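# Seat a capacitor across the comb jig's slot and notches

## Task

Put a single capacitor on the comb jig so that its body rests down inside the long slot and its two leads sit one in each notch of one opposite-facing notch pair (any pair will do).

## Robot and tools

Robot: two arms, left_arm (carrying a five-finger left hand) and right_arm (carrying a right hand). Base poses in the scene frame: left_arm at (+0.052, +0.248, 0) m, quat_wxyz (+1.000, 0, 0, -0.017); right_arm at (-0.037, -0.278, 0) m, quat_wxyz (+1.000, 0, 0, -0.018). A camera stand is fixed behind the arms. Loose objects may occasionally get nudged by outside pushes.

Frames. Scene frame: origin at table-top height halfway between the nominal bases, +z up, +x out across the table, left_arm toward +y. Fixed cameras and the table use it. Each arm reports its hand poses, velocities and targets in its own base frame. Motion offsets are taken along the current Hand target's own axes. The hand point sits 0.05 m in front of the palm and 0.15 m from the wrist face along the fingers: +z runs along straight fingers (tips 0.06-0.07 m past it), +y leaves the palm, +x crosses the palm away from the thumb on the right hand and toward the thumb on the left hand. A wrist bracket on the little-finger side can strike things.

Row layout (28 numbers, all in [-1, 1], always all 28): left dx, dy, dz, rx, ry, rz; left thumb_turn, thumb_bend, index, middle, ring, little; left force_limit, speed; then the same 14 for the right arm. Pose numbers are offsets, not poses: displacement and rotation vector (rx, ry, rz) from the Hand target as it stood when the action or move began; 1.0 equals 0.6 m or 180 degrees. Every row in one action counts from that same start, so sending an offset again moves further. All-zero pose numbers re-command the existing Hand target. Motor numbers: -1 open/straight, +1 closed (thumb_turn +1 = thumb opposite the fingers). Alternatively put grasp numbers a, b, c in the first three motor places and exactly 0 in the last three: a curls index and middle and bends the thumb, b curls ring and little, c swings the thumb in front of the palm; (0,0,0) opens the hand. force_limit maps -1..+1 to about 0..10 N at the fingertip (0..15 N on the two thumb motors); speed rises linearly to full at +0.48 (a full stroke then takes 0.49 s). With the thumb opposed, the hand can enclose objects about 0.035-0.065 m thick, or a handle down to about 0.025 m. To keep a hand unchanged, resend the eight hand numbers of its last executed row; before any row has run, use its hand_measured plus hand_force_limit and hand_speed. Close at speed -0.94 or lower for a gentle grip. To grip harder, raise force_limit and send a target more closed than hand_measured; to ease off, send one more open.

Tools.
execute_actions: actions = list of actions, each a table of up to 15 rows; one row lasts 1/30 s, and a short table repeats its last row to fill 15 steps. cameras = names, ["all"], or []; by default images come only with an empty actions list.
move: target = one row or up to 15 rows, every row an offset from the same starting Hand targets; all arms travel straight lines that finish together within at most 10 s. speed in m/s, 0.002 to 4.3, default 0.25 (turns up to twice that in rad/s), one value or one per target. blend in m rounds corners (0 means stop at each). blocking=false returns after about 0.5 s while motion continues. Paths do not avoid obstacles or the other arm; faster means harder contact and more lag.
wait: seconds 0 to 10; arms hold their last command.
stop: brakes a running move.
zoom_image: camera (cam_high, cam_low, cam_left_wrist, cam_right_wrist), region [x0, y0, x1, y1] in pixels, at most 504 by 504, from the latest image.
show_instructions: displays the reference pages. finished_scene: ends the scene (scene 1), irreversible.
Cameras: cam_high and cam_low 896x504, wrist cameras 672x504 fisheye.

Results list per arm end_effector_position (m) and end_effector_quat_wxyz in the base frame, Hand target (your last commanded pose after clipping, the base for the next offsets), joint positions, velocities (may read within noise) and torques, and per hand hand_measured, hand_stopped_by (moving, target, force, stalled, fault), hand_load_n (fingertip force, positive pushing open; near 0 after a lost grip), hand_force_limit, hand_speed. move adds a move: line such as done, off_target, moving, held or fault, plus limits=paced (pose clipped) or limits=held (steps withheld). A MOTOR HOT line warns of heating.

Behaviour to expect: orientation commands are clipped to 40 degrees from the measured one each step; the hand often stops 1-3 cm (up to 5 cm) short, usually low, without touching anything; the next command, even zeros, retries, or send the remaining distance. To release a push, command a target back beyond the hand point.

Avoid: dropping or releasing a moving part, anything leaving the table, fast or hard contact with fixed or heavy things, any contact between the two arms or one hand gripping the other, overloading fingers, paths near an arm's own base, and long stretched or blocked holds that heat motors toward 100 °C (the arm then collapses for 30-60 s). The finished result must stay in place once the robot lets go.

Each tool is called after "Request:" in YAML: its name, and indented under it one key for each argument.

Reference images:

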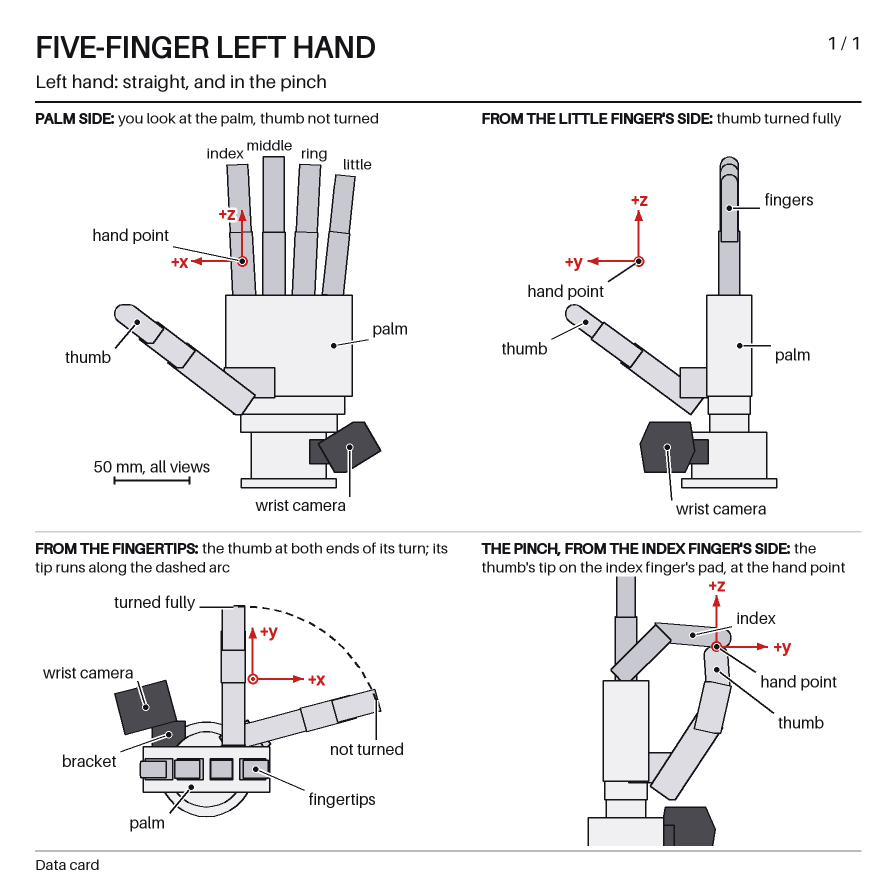

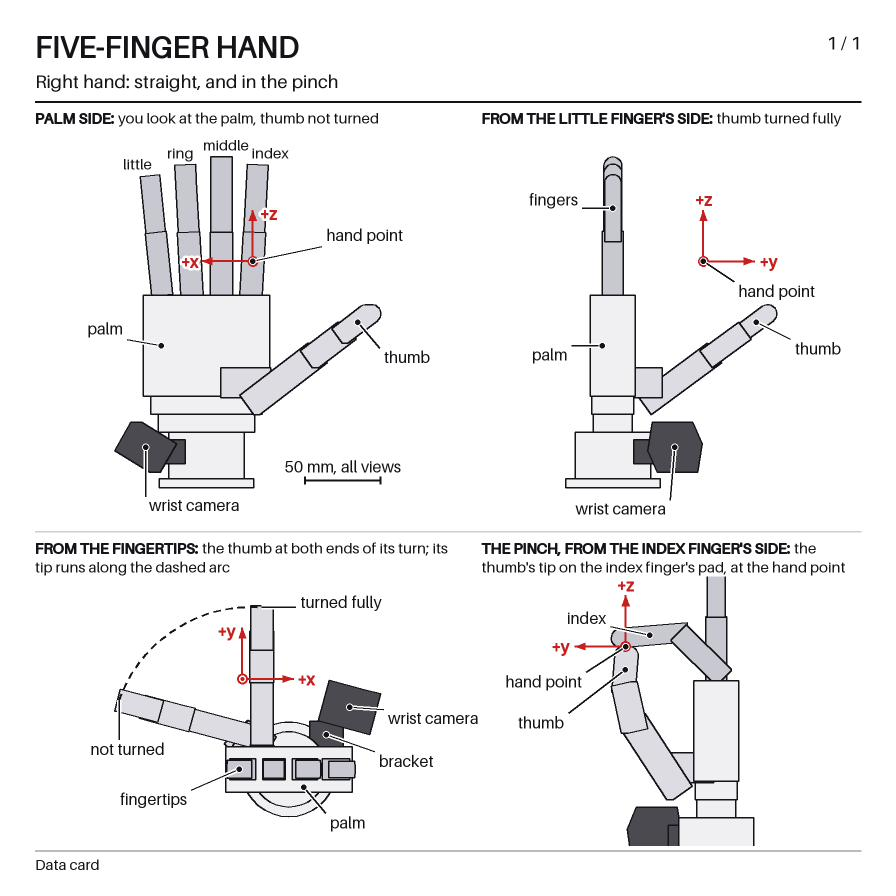

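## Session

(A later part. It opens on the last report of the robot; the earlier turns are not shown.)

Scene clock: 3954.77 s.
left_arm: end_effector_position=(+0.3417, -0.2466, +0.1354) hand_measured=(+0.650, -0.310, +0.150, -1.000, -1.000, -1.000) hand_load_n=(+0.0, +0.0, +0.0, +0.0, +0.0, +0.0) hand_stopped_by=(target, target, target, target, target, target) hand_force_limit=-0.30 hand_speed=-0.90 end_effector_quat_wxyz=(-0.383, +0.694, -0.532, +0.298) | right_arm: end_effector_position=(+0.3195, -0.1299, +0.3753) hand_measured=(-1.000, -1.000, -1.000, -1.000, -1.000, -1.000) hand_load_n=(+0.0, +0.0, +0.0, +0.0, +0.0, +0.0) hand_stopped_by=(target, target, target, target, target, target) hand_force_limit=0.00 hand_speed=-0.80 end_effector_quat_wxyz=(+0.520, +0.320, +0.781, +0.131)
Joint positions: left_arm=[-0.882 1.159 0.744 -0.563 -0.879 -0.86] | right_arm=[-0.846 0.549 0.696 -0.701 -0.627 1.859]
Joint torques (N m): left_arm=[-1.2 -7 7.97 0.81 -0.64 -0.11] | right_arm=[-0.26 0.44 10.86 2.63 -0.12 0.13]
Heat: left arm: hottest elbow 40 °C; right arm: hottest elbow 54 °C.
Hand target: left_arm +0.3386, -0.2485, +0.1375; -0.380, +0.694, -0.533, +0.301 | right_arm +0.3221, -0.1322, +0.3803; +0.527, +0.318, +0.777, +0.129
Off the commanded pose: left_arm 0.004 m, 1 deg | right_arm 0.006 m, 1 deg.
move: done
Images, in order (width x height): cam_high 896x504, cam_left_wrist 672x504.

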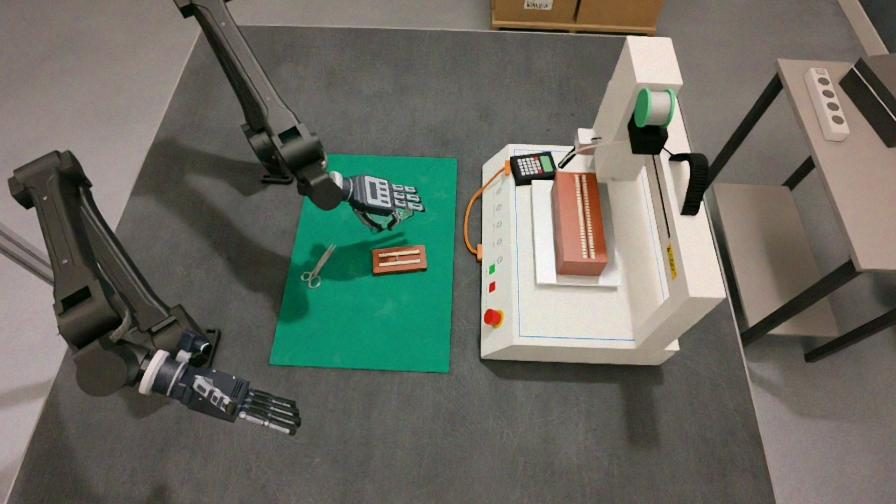

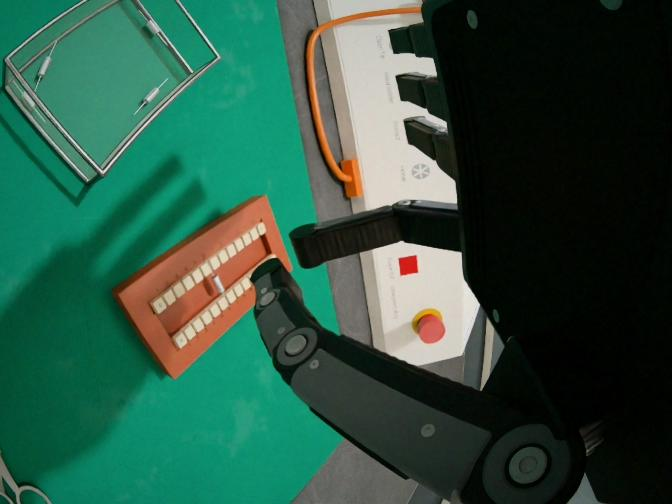

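Request:
zoom_image:
  camera: "cam_left_wrist"
  region: [190, 245, 250, 315]

Request:
zoom_image:
  camera: "cam_high"
  region: [392, 248, 402, 266]

Scaled by 7.200 from the camera's 672x504 image, which has a finer 960x720 frame.

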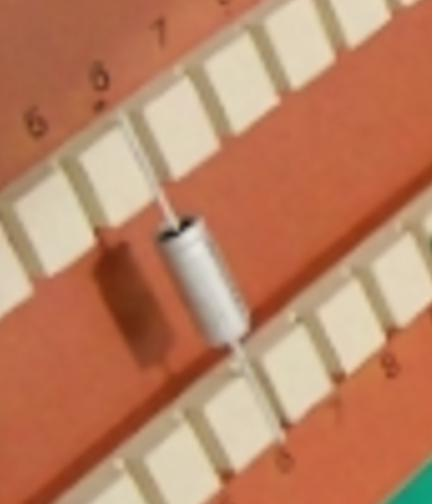

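Scaled by 28.000 from the camera's 896x504 image, which has a finer 1280x720 frame.

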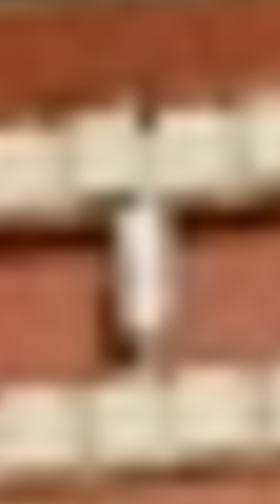

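Request:
zoom_image:
  camera: "cam_left_wrist"
  region: [192, 252, 222, 282]

Request:
zoom_image:
  camera: "cam_left_wrist"
  region: [210, 284, 240, 314]

Scaled by 16.800 from the camera's 672x504 image, which has a finer 960x720 frame.

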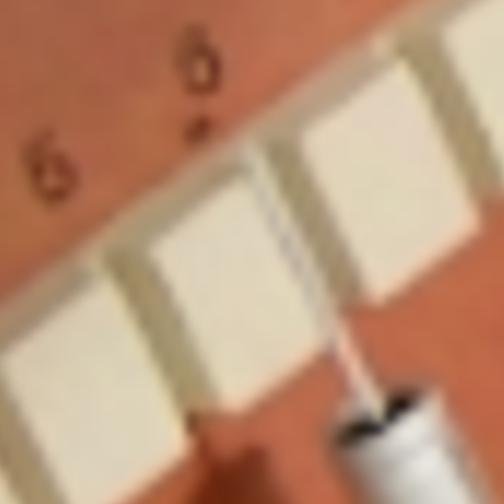

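Scaled by 16.800 from the camera's 672x504 image, which has a finer 960x720 frame.

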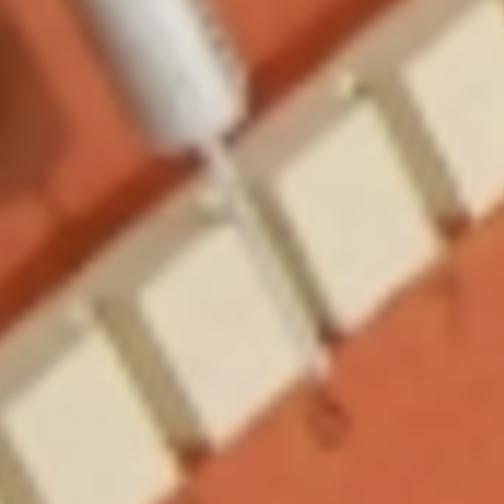

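Request:
move:
  target:
    - [0.0444,0.0224,0.0822,0,0,0,0.65,-0.36,0.12,-1,-1,-1,-0.3,-0.7, 0,0,0,0,0,0,-1,-1,-1,-1,-1,-1,0.0,-0.8]
    - [0.0964,0.0597,0.0853,0,0,0,0.65,-0.36,0.12,-1,-1,-1,-0.3,-0.7, 0,0,0,0,0,0,-1,-1,-1,-1,-1,-1,0.0,-0.8]
  speed: 0.08
  cameras: ["cam_high","cam_left_wrist"]

Request:
zoom_image:
  camera: "cam_high"
  region: [385, 236, 413, 264]

Request:
zoom_image:
  camera: "cam_left_wrist"
  region: [200, 180, 320, 300]

Scene clock: 4044.47 s.
left_arm: end_effector_position=(+0.3664, -0.2803, +0.0702) hand_measured=(+0.650, -0.360, +0.120, -1.000, -1.000, -1.000) hand_load_n=(+0.0, +0.0, +0.0, +0.0, +0.0, +0.0) hand_stopped_by=(target, target, target, target, target, target) hand_force_limit=-0.30 hand_speed=-0.70 end_effector_quat_wxyz=(-0.385, +0.691, -0.543, +0.283) | right_arm: end_effector_position=(+0.3195, -0.1299, +0.3753) hand_measured=(-1.000, -1.000, -1.000, -1.000, -1.000, -1.000) hand_load_n=(+0.0, +0.0, -0.5, +0.0, +0.0, +0.0) hand_stopped_by=(target, target, target, target, target, target) hand_force_limit=0.00 hand_speed=-0.80 end_effector_quat_wxyz=(+0.520, +0.320, +0.781, +0.131)
Joint positions: left_arm=[-0.887 1.396 0.765 -0.385 -0.877 -0.86] | right_arm=[-0.846 0.549 0.696 -0.701 -0.627 1.859]
Joint torques (N m): left_arm=[-1.38 -7.47 10.51 1.39 -0.85 -0.15] | right_arm=[-0.38 0.44 10.86 2.62 -0.12 0.13]
Heat: left arm: hottest elbow 38 °C; right arm: hottest elbow 54 °C.
Hand target: left_arm +0.3768, -0.2991, +0.0809; -0.380, +0.694, -0.533, +0.301 | right_arm +0.3221, -0.1322, +0.3803; +0.527, +0.318, +0.777, +0.129
Off the commanded pose: left_arm 0.024 m, 2 deg | right_arm 0.006 m, 1 deg.
move: off_target (left_arm)
Images, in order (width x height): cam_high 896x504, cam_left_wrist 672x504.

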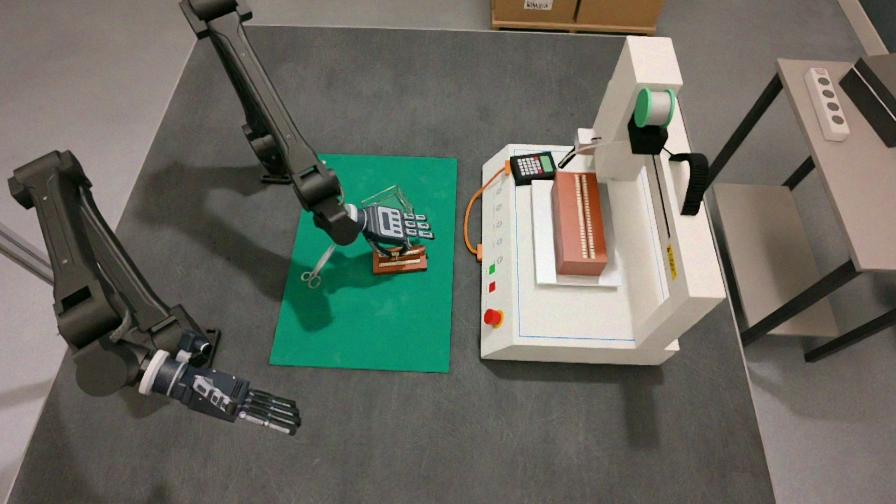

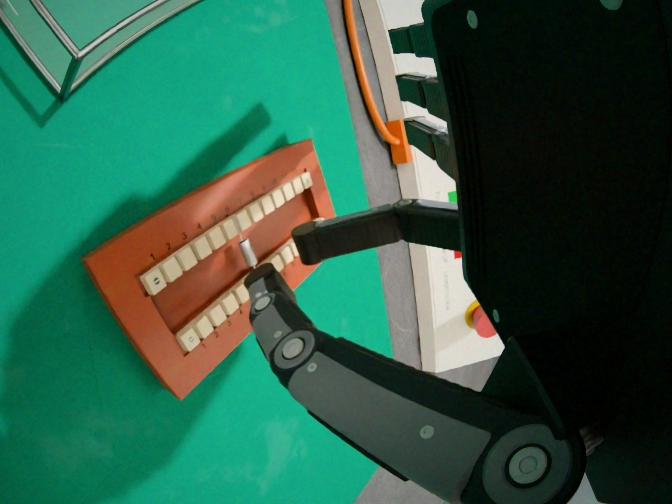

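Scaled by 18.000 from the camera's 896x504 image, which has a finer 1280x720 frame.

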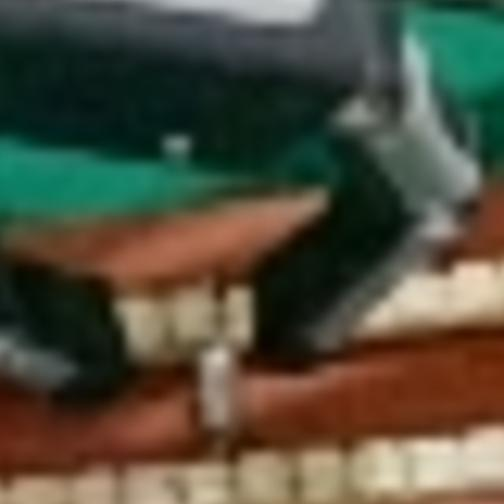

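Scaled by 4.200 from the camera's 672x504 image, which has a finer 960x720 frame.

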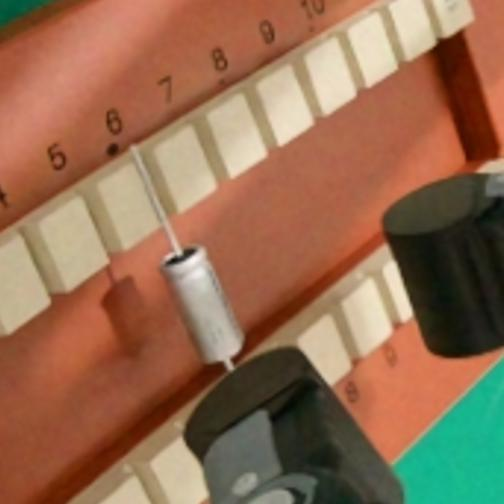

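Request:
move:
  target: [-0.0005,0.0311,0.0194,0,0,0,0.65,-0.36,0.12,-1,-1,-1,-0.3,-0.7, 0,0,0,0,0,0,-1,-1,-1,-1,-1,-1,0.0,-0.8]
  speed: 0.03
  cameras: ["cam_high","cam_left_wrist"]

Request:
zoom_image:
  camera: "cam_high"
  region: [385, 240, 413, 268]

Request:
zoom_image:
  camera: "cam_left_wrist"
  region: [200, 180, 320, 300]

Scene clock: 4067.20 s.
left_arm: end_effector_position=(+0.3738, -0.2895, +0.0590) hand_measured=(+0.650, -0.360, +0.120, -1.000, -1.000, -1.000) hand_load_n=(+0.0, +0.0, +0.0, +0.0, +0.0, +0.0) hand_stopped_by=(target, target, target, target, target, target) hand_force_limit=-0.30 hand_speed=-0.70 end_effector_quat_wxyz=(-0.383, +0.692, -0.537, +0.293) | right_arm: end_effector_position=(+0.3195, -0.1299, +0.3753) hand_measured=(-1.000, -1.000, -1.000, -1.000, -1.000, -1.000) hand_load_n=(+0.0, +0.0, +0.0, +0.0, +0.0, +0.0) hand_stopped_by=(target, target, target, target, target, target) hand_force_limit=0.00 hand_speed=-0.80 end_effector_quat_wxyz=(+0.520, +0.320, +0.781, +0.131)
Joint positions: left_arm=[-0.887 1.44 0.765 -0.318 -0.877 -0.861] | right_arm=[-0.846 0.549 0.696 -0.701 -0.627 1.859]
Joint torques (N m): left_arm=[-1.32 -8.12 7.98 1.61 -0.81 -0.16] | right_arm=[-0.44 0.44 10.86 2.62 -0.12 0.13]
Heat: left arm: hottest elbow 40 °C; right arm: hottest elbow 54 °C.
Hand target: left_arm +0.3767, -0.2992, +0.0589; -0.380, +0.694, -0.533, +0.301 | right_arm +0.3221, -0.1322, +0.3803; +0.527, +0.318, +0.777, +0.129
Off the commanded pose: left_arm 0.010 m, 1 deg | right_arm 0.006 m, 1 deg.
move: done
Images, in order (width x height): cam_high 896x504, cam_left_wrist 672x504.

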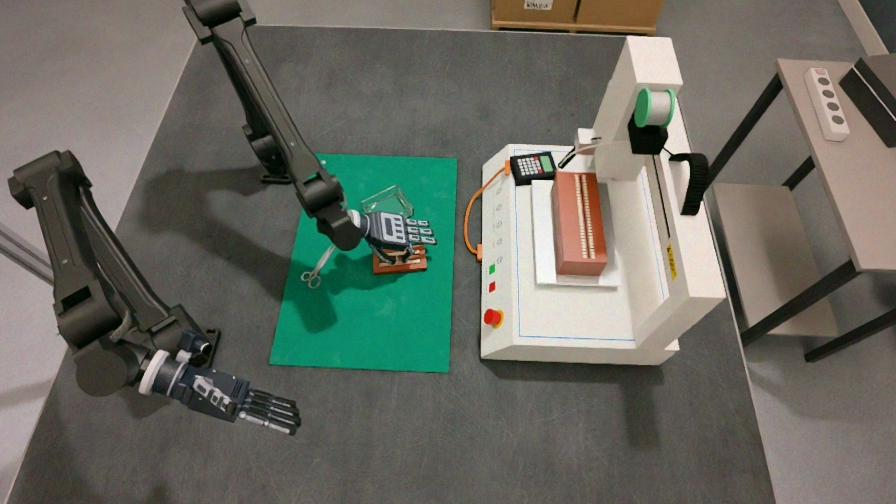

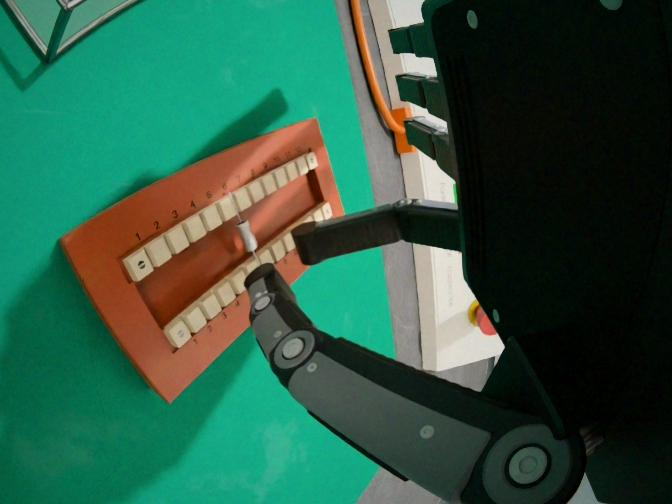

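Scaled by 18.000 from the camera's 896x504 image, which has a finer 1280x720 frame.

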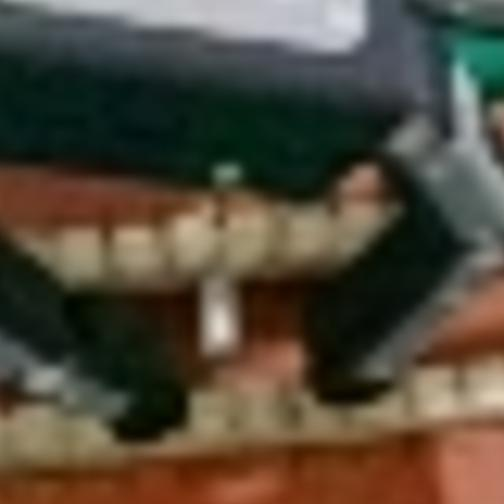

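Scaled by 4.200 from the camera's 672x504 image, which has a finer 960x720 frame.

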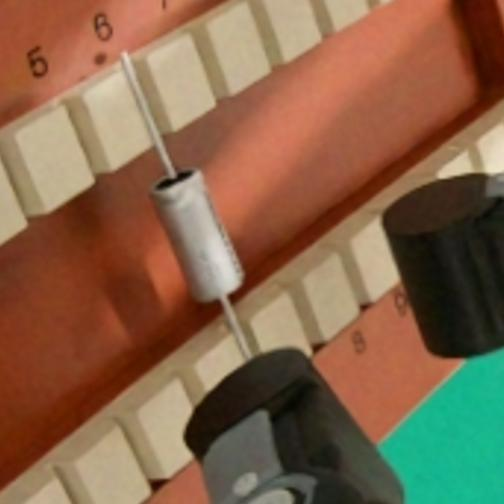

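Request:
execute_actions:
  actions: []

Scene clock: 4093.70 s.
left_arm: end_effector_position=(+0.3739, -0.2896, +0.0590) hand_measured=(+0.650, -0.360, +0.120, -1.000, -1.000, -1.000) hand_load_n=(+0.0, -0.5, +0.0, +0.0, +0.0, +0.0) hand_stopped_by=(target, target, target, target, target, target) hand_force_limit=-0.30 hand_speed=-0.70 end_effector_quat_wxyz=(-0.383, +0.692, -0.537, +0.293) | right_arm: end_effector_position=(+0.3195, -0.1299, +0.3753) hand_measured=(-1.000, -1.000, -1.000, -1.000, -1.000, -1.000) hand_load_n=(+0.0, +0.0, +0.0, +0.0, -0.5, +0.0) hand_stopped_by=(target, target, target, target, target, target) hand_force_limit=0.00 hand_speed=-0.80 end_effector_quat_wxyz=(+0.520, +0.320, +0.781, +0.131)
Joint positions: left_arm=[-0.887 1.44 0.765 -0.317 -0.877 -0.861] | right_arm=[-0.846 0.549 0.696 -0.701 -0.627 1.859]
Joint velocities: within noise
Joint torques (N m): left_arm=[-1.26 -8.12 7.95 1.61 -0.82 -0.15] | right_arm=[-0.38 0.44 10.85 2.62 -0.12 0.13]
Heat: left arm: hottest elbow 39 °C; right arm: hottest elbow 54 °C.
Hand target: left_arm +0.3768, -0.2992, +0.0589; -0.380, +0.694, -0.533, +0.301 | right_arm +0.3221, -0.1322, +0.3803; +0.527, +0.318, +0.777, +0.129
Off the commanded pose: left_arm 0.010 m, 1 deg | right_arm 0.006 m, 1 deg.

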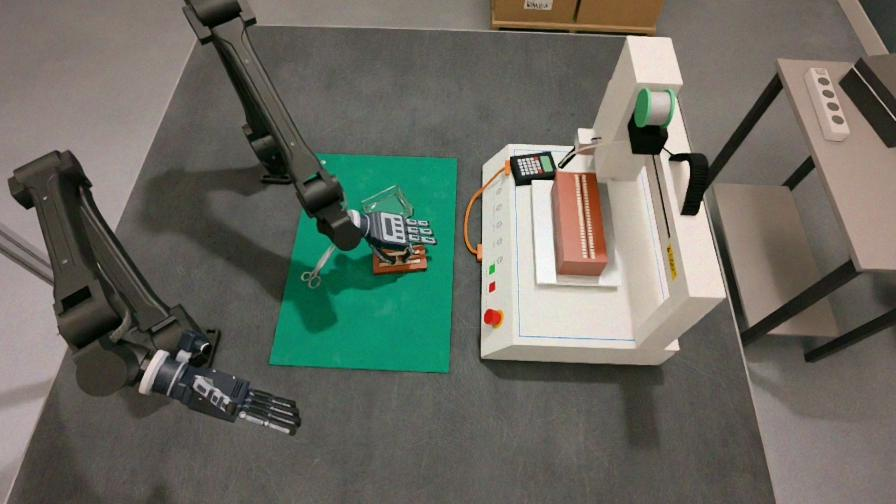

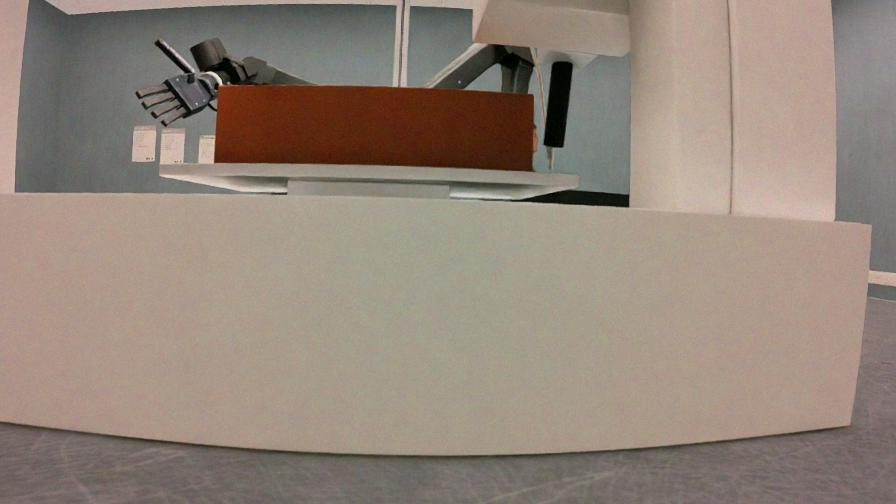

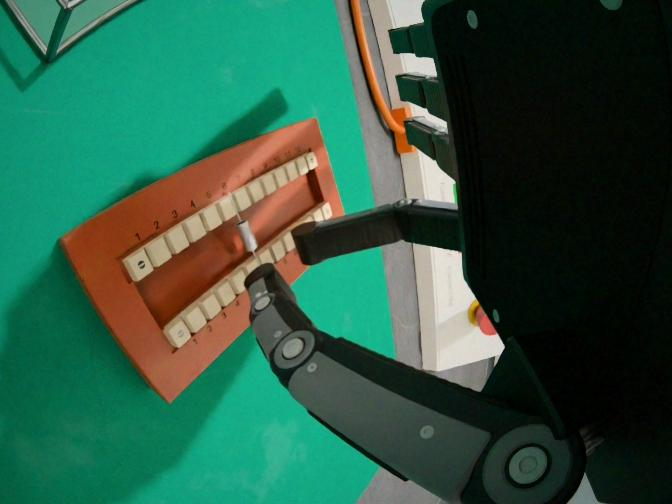

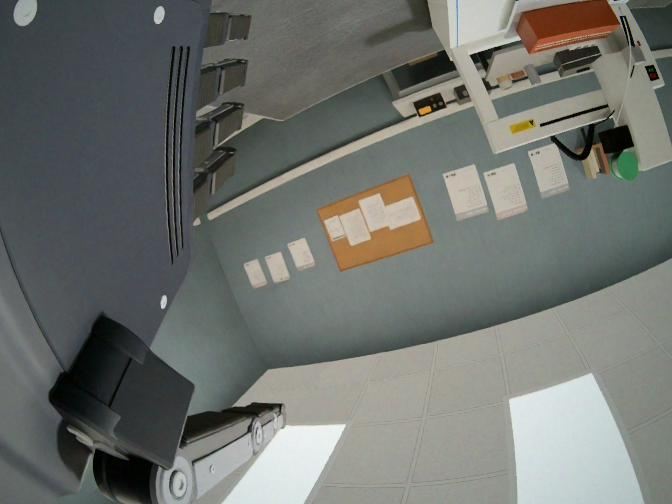

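Request:
zoom_image:
  camera: "cam_left_wrist"
  region: [200, 160, 320, 280]

Request:
zoom_image:
  camera: "cam_high"
  region: [385, 240, 413, 268]

Scaled by 4.200 from the camera's 672x504 image, which has a finer 960x720 frame.

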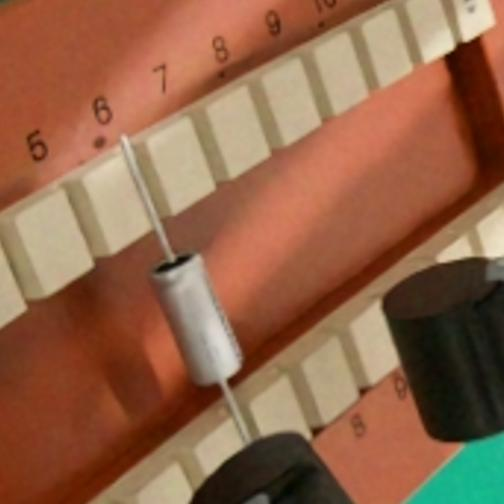

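Scaled by 18.000 from the camera's 896x504 image, which has a finer 1280x720 frame.

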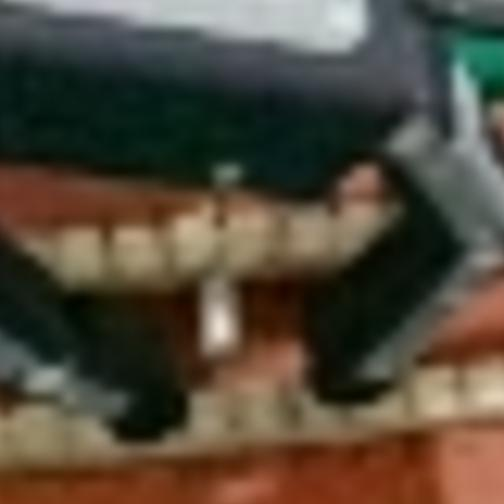

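Request:
zoom_image:
  camera: "cam_high"
  region: [389, 246, 405, 262]

Request:
zoom_image:
  camera: "cam_left_wrist"
  region: [215, 180, 265, 230]

Scaled by 31.500 from the camera's 896x504 image, which has a finer 1280x720 frame.

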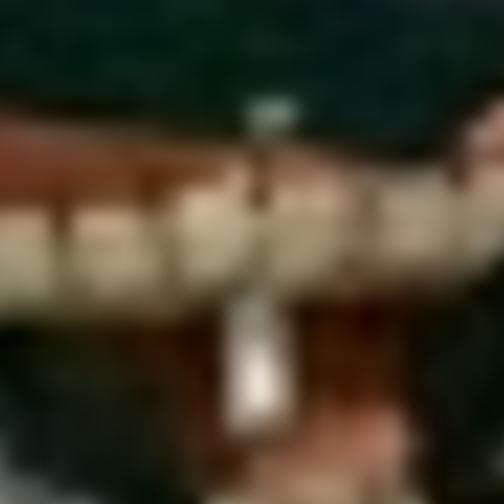

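Scaled by 10.080 from the camera's 672x504 image, which has a finer 960x720 frame.

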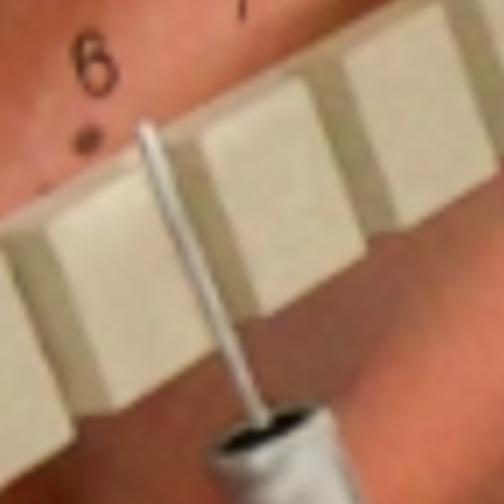

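Request:
move:
  target: [-0.0758,-0.0681,-0.0798,0,0,0,0.65,-0.36,0.12,-1,-1,-1,-0.3,-0.7,0,0,0,0,0,0,-1,-1,-1,-1,-1,-1,0.0,-0.8]
  speed: 0.12
  cameras: ["cam_high"]

Scene clock: 4262.23 s.
left_arm: end_effector_position=(+0.3496, -0.2598, +0.1172) hand_measured=(+0.650, -0.360, +0.120, -1.000, -1.000, -1.000) hand_load_n=(+0.0, +0.0, +0.0, +0.0, +0.0, +0.0) hand_stopped_by=(target, target, target, target, target, target) hand_force_limit=-0.30 hand_speed=-0.70 end_effector_quat_wxyz=(-0.381, +0.693, -0.533, +0.300) | right_arm: end_effector_position=(+0.3195, -0.1299, +0.3753) hand_measured=(-1.000, -1.000, -1.000, -1.000, -1.000, -1.000) hand_load_n=(+0.0, +0.0, +0.0, +0.0, +0.0, +0.0) hand_stopped_by=(target, target, target, target, target, target) hand_force_limit=0.00 hand_speed=-0.80 end_effector_quat_wxyz=(+0.520, +0.320, +0.781, +0.131)
Joint positions: left_arm=[-0.887 1.227 0.743 -0.493 -0.877 -0.861] | right_arm=[-0.846 0.549 0.696 -0.701 -0.627 1.859]
Joint torques (N m): left_arm=[-0.79 -7.71 7.38 0.85 -0.71 -0.09] | right_arm=[-0.44 0.44 10.86 2.65 -0.12 0.13]
Heat: left arm: hottest elbow 38 °C; right arm: hottest elbow 54 °C.
Hand target: left_arm +0.3468, -0.2591, +0.1183; -0.380, +0.694, -0.533, +0.301 | right_arm +0.3221, -0.1322, +0.3803; +0.527, +0.318, +0.777, +0.129
Off the commanded pose: left_arm 0.003 m, 0 deg | right_arm 0.006 m, 1 deg.
move: done
Images, in order (width x height): cam_high 896x504.

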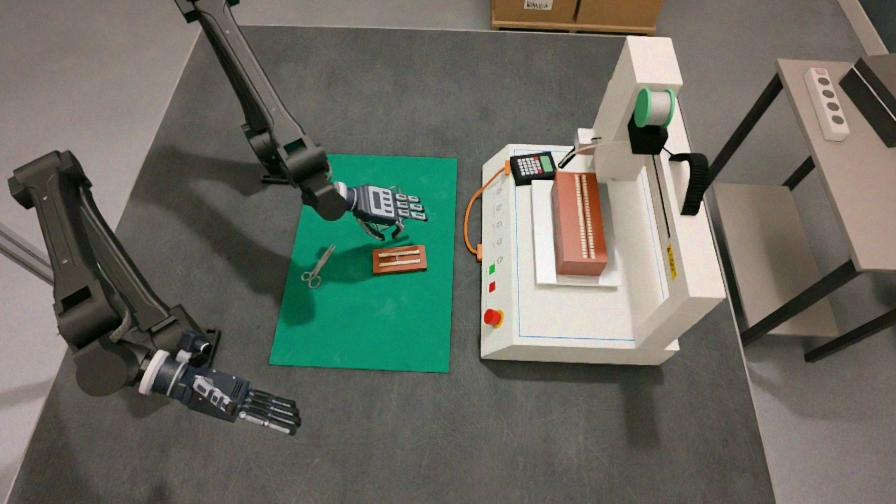

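Request:
zoom_image:
  camera: "cam_high"
  region: [388, 248, 406, 266]

Request:
zoom_image:
  camera: "cam_high"
  region: [371, 235, 431, 280]

Scaled by 28.000 from the camera's 896x504 image, which has a finer 1280x720 frame.

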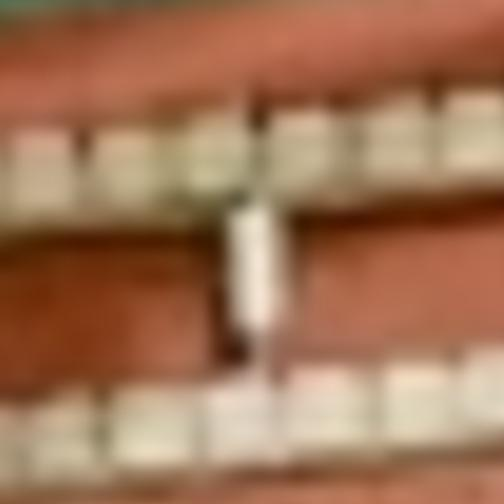

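Scaled by 8.400 from the camera's 896x504 image, which has a finer 1280x720 frame.

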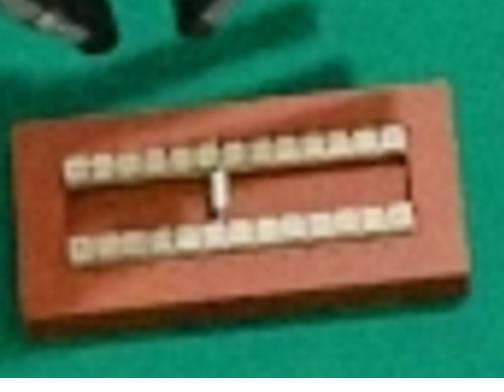

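Request:
move:
  target:
    - [0,0,0,0,0,0,0.65,-0.35,-1,-1,-1,-1,-0.3,-0.7,0,0,0,0,0,0,-1,-1,-1,-1,-1,-1,0.0,-0.8]
    - [0.0548,0.0685,0.0721,0,0,0,0.65,-0.35,-1,-1,-1,-1,-0.3,-0.7,0,0,0,0,0,0,-1,-1,-1,-1,-1,-1,0.0,-0.8]
  speed: 0.08
  cameras: ["cam_high","cam_left_wrist"]

Scene clock: 4281.53 s.
left_arm: end_effector_position=(+0.3678, -0.2821, +0.0626) hand_measured=(+0.650, -0.350, -1.000, -1.000, -1.000, -1.000) hand_load_n=(+0.0, +0.0, +0.0, +0.0, +0.0, +0.0) hand_stopped_by=(target, target, target, target, target, target) hand_force_limit=-0.30 hand_speed=-0.70 end_effector_quat_wxyz=(-0.382, +0.693, -0.535, +0.296) | right_arm: end_effector_position=(+0.3195, -0.1299, +0.3753) hand_measured=(-1.000, -1.000, -1.000, -1.000, -1.000, -1.000) hand_load_n=(+0.0, +0.0, +0.0, +0.0, -0.5, +0.0) hand_stopped_by=(target, target, target, target, target, target) hand_force_limit=0.00 hand_speed=-0.80 end_effector_quat_wxyz=(+0.520, +0.320, +0.781, +0.131)
Joint positions: left_arm=[-0.887 1.406 0.739 -0.318 -0.877 -0.861] | right_arm=[-0.846 0.549 0.696 -0.701 -0.627 1.859]
Joint torques (N m): left_arm=[-0.67 -7.59 7.46 1.58 -0.74 -0.11] | right_arm=[-0.38 0.44 10.88 2.62 -0.12 0.13]
Heat: left arm: hottest elbow 38 °C; right arm: hottest elbow 54 °C.
Hand target: left_arm +0.3697, -0.2881, +0.0610; -0.380, +0.694, -0.533, +0.301 | right_arm +0.3221, -0.1322, +0.3803; +0.527, +0.318, +0.777, +0.129
Off the commanded pose: left_arm 0.006 m, 1 deg | right_arm 0.006 m, 1 deg.
move: done
Images, in order (width x height): cam_high 896x504, cam_left_wrist 672x504.

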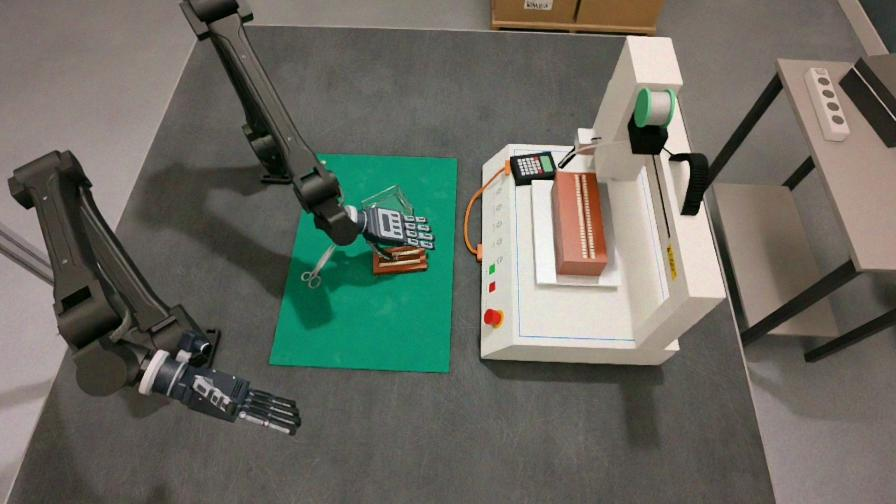

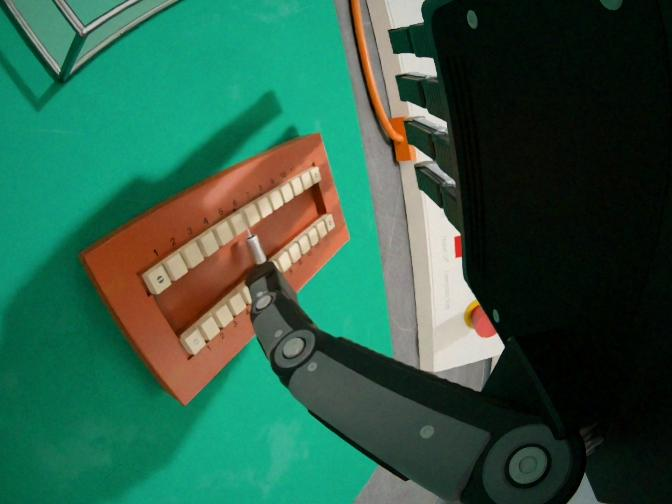

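Request:
move:
  target: [-0.0657,-0.0420,-0.0539,0,0,0,0.65,-0.35,-1,-1,-1,-1,-0.3,-0.7,0,0,0,0,0,0,-1,-1,-1,-1,-1,-1,0.0,-0.8]
  speed: 0.1

Scene clock: 4309.83 s.
left_arm: end_effector_position=(+0.3471, -0.2575, +0.0986) hand_measured=(+0.650, -0.350, -1.000, -1.000, -1.000, -1.000) hand_load_n=(+0.0, +0.0, +0.0, +0.0, +0.0, +0.0) hand_stopped_by=(target, target, target, target, target, target) hand_force_limit=-0.30 hand_speed=-0.70 end_effector_quat_wxyz=(-0.379, +0.694, -0.531, +0.304) | right_arm: end_effector_position=(+0.3195, -0.1299, +0.3753) hand_measured=(-1.000, -1.000, -1.000, -1.000, -1.000, -1.000) hand_load_n=(+0.0, +0.0, +0.0, +0.0, +0.0, +0.0) hand_stopped_by=(target, target, target, target, target, target) hand_force_limit=0.00 hand_speed=-0.80 end_effector_quat_wxyz=(+0.520, +0.320, +0.781, +0.131)
Joint positions: left_arm=[-0.887 1.243 0.697 -0.421 -0.875 -0.861] | right_arm=[-0.846 0.549 0.696 -0.701 -0.627 1.859]
Joint torques (N m): left_arm=[0.09 -7.77 7.08 0.94 -0.62 0.04] | right_arm=[-0.44 0.38 10.85 2.63 -0.13 0.13]
Heat: left arm: hottest elbow 37 °C; right arm: hottest elbow 54 °C.
Hand target: left_arm +0.3461, -0.2529, +0.0989; -0.380, +0.694, -0.533, +0.301 | right_arm +0.3221, -0.1322, +0.3803; +0.527, +0.318, +0.777, +0.129
Off the commanded pose: left_arm 0.005 m, 0 deg | right_arm 0.006 m, 1 deg.
move: done

Request:
move:
  target: [-0.0069,-0.0081,0.0129,0,0,0,0.65,-0.35,-1,-1,-1,-1,-0.3,-0.7,0,0,0,0,0,0,-1,-1,-1,-1,-1,-1,0.0,-0.8]
  speed: 0.1

Scene clock: 4320.17 s.
left_arm: end_effector_position=(+0.3506, -0.2499, +0.0947) hand_measured=(+0.650, -0.350, -1.000, -1.000, -1.000, -1.000) hand_load_n=(+0.0, +0.0, +0.0, +0.0, +0.0, +0.0) hand_stopped_by=(target, target, target, target, target, target) hand_force_limit=-0.30 hand_speed=-0.70 end_effector_quat_wxyz=(-0.379, +0.694, -0.536, +0.297) | right_arm: end_effector_position=(+0.3195, -0.1299, +0.3753) hand_measured=(-1.000, -1.000, -1.000, -1.000, -1.000, -1.000) hand_load_n=(+0.0, +0.0, +0.0, +0.0, +0.0, -0.5) hand_stopped_by=(target, target, target, target, target, target) hand_force_limit=0.00 hand_speed=-0.80 end_effector_quat_wxyz=(+0.520, +0.320, +0.781, +0.131)
Joint positions: left_arm=[-0.863 1.243 0.69 -0.41 -0.857 -0.833] | right_arm=[-0.846 0.549 0.696 -0.701 -0.627 1.859]
Joint torques (N m): left_arm=[0.44 -8.18 7.17 1.66 -0.6 0.13] | right_arm=[-0.44 0.38 10.84 2.65 -0.12 0.13]
Heat: left arm: hottest elbow 38 °C; right arm: hottest elbow 54 °C.
Hand target: left_arm +0.3539, -0.2466, +0.0990; -0.380, +0.694, -0.533, +0.301 | right_arm +0.3221, -0.1322, +0.3803; +0.527, +0.318, +0.777, +0.129
Off the commanded pose: left_arm 0.006 m, 1 deg | right_arm 0.006 m, 1 deg.
move: done

Request:
move:
  target: [0.0110,0.0119,-0.0191,0,0,0,0.65,-0.35,-1,-1,-1,-1,-0.3,-0.7,0,0,0,0,0,0,-1,-1,-1,-1,-1,-1,0.0,-0.8]
  speed: 0.1

Scene clock: 4334.07 s.
left_arm: end_effector_position=(+0.3441, -0.2513, +0.0938) hand_measured=(+0.650, -0.350, -1.000, -1.000, -1.000, -1.000) hand_load_n=(+0.0, +0.0, +0.0, +0.0, +0.0, +0.0) hand_stopped_by=(target, target, target, target, target, target) hand_force_limit=-0.30 hand_speed=-0.70 end_effector_quat_wxyz=(-0.383, +0.693, -0.536, +0.294) | right_arm: end_effector_position=(+0.3195, -0.1299, +0.3753) hand_measured=(-1.000, -1.000, -1.000, -1.000, -1.000, -1.000) hand_load_n=(+0.0, +0.0, +0.0, +0.0, +0.0, +0.0) hand_stopped_by=(target, target, target, target, target, target) hand_force_limit=0.00 hand_speed=-0.80 end_effector_quat_wxyz=(+0.520, +0.320, +0.781, +0.131)
Joint positions: left_arm=[-0.884 1.243 0.69 -0.437 -0.877 -0.859] | right_arm=[-0.846 0.549 0.696 -0.701 -0.627 1.859]
Joint torques (N m): left_arm=[-1.38 -7.41 7.97 0.87 -0.83 -0.18] | right_arm=[-0.44 0.38 10.84 2.65 -0.12 0.13]
Heat: left arm: hottest elbow 38 °C; right arm: hottest elbow 54 °C.
Hand target: left_arm +0.3425, -0.2564, +0.0991; -0.380, +0.694, -0.533, +0.301 | right_arm +0.3221, -0.1322, +0.3803; +0.527, +0.318, +0.777, +0.129
Off the commanded pose: left_arm 0.008 m, 1 deg | right_arm 0.006 m, 1 deg.
move: done

Request:
move:
  target: [-0.0090,-0.0101,0.0162,0,0,0,0.65,-0.35,-1,-1,-1,-1,-0.3,-0.7,0,0,0,0,0,0,-1,-1,-1,-1,-1,-1,0.0,-0.8]
  speed: 0.1

Scene clock: 4342.07 s.
left_arm: end_effector_position=(+0.3484, -0.2510, +0.0944) hand_measured=(+0.650, -0.350, -1.000, -1.000, -1.000, -1.000) hand_load_n=(+0.0, +0.0, +0.0, +0.0, +0.0, +0.0) hand_stopped_by=(target, target, target, target, target, target) hand_force_limit=-0.30 hand_speed=-0.70 end_effector_quat_wxyz=(-0.379, +0.694, -0.536, +0.296) | right_arm: end_effector_position=(+0.3195, -0.1299, +0.3753) hand_measured=(-1.000, -1.000, -1.000, -1.000, -1.000, -1.000) hand_load_n=(+0.0, +0.0, +0.0, +0.0, +0.5, +0.0) hand_stopped_by=(target, target, target, target, target, target) hand_force_limit=0.00 hand_speed=-0.80 end_effector_quat_wxyz=(+0.520, +0.320, +0.781, +0.131)
Joint positions: left_arm=[-0.87 1.243 0.69 -0.417 -0.862 -0.842] | right_arm=[-0.846 0.549 0.696 -0.701 -0.627 1.859]
Joint torques (N m): left_arm=[0.67 -7.82 7.32 1.59 -0.6 0.12] | right_arm=[-0.44 0.32 10.85 2.63 -0.12 0.13]
Heat: left arm: hottest elbow 39 °C; right arm: hottest elbow 54 °C.
Hand target: left_arm +0.3523, -0.2483, +0.0990; -0.380, +0.694, -0.533, +0.301 | right_arm +0.3221, -0.1322, +0.3803; +0.527, +0.318, +0.777, +0.129
Off the commanded pose: left_arm 0.007 m, 1 deg | right_arm 0.006 m, 1 deg.
move: done

Request:
move:
  target: [0.0432,0.0462,0.0537,0,0,0,0.65,-0.35,-1,-1,-1,-1,-0.3,-0.7,0,0,0,0,0,0,-1,-1,-1,-1,-1,-1,0.0,-0.8]
  speed: 0.08
  cameras: ["cam_high","cam_left_wrist"]

Scene clock: 4355.37 s.
left_arm: end_effector_position=(+0.3637, -0.2691, +0.0582) hand_measured=(+0.650, -0.350, -1.000, -1.000, -1.000, -1.000) hand_load_n=(-0.5, +0.0, +0.0, +0.0, +0.0, +0.0) hand_stopped_by=(target, target, target, target, target, target) hand_force_limit=-0.30 hand_speed=-0.70 end_effector_quat_wxyz=(-0.378, +0.694, -0.534, +0.300) | right_arm: end_effector_position=(+0.3195, -0.1299, +0.3753) hand_measured=(-1.000, -1.000, -1.000, -1.000, -1.000, -1.000) hand_load_n=(+0.0, +0.0, +0.0, +0.0, +0.0, +0.0) hand_stopped_by=(target, target, target, target, target, target) hand_force_limit=0.00 hand_speed=-0.80 end_effector_quat_wxyz=(+0.520, +0.320, +0.781, +0.131)
Joint positions: left_arm=[-0.87 1.377 0.69 -0.273 -0.862 -0.841] | right_arm=[-0.846 0.549 0.696 -0.701 -0.627 1.859]
Joint torques (N m): left_arm=[0.67 -7.12 7.99 1.65 -0.61 0.12] | right_arm=[-0.44 0.32 10.86 2.63 -0.12 0.13]
Heat: left arm: hottest elbow 39 °C; right arm: hottest elbow 54 °C.
Hand target: left_arm +0.3711, -0.2707, +0.0587; -0.380, +0.694, -0.533, +0.301 | right_arm +0.3221, -0.1322, +0.3803; +0.527, +0.318, +0.777, +0.129
Off the commanded pose: left_arm 0.008 m, 0 deg | right_arm 0.006 m, 1 deg.
move: done
Images, in order (width x height): cam_high 896x504, cam_left_wrist 672x504.

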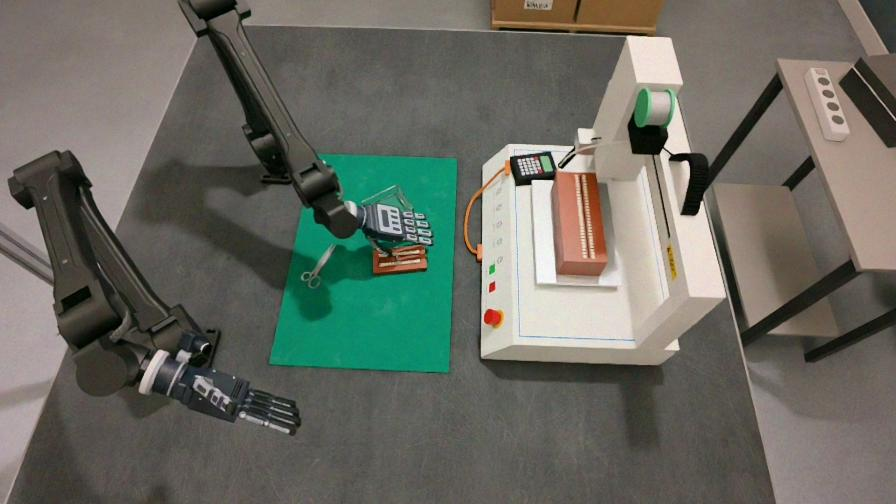

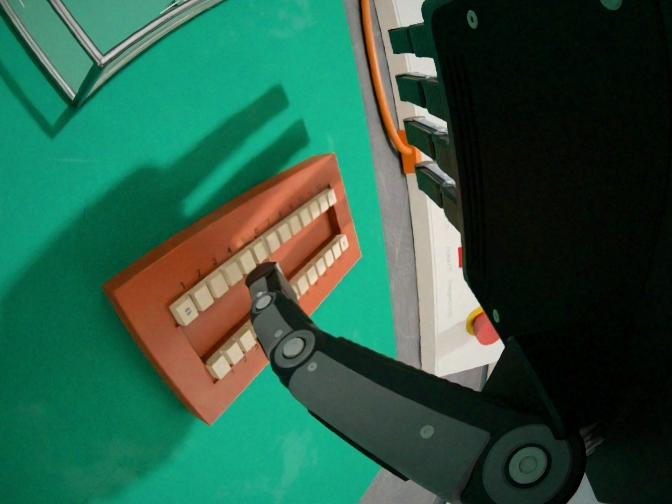

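Request:
zoom_image:
  camera: "cam_high"
  region: [383, 240, 411, 268]

Request:
zoom_image:
  camera: "cam_left_wrist"
  region: [200, 200, 340, 340]

Scaled by 18.000 from the camera's 896x504 image, which has a finer 1280x720 frame.

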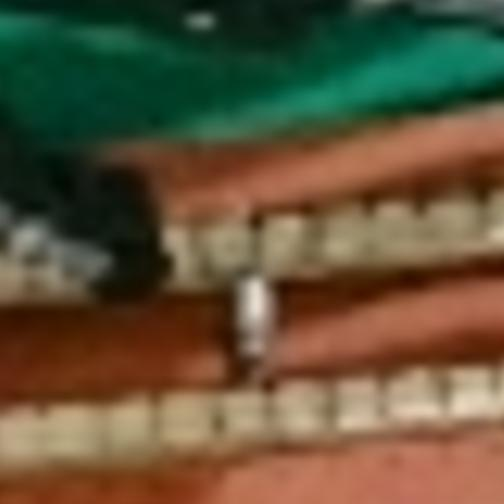

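Scaled by 3.600 from the camera's 672x504 image, which has a finer 960x720 frame.

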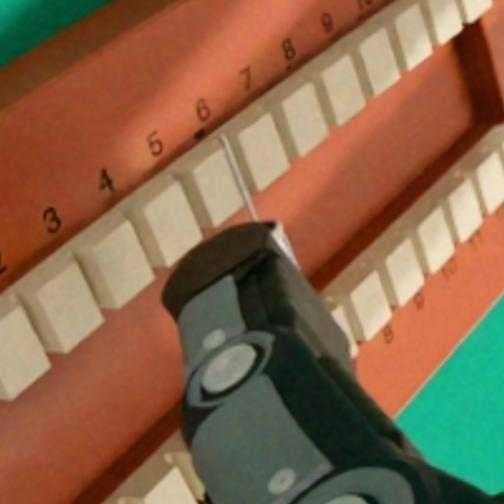

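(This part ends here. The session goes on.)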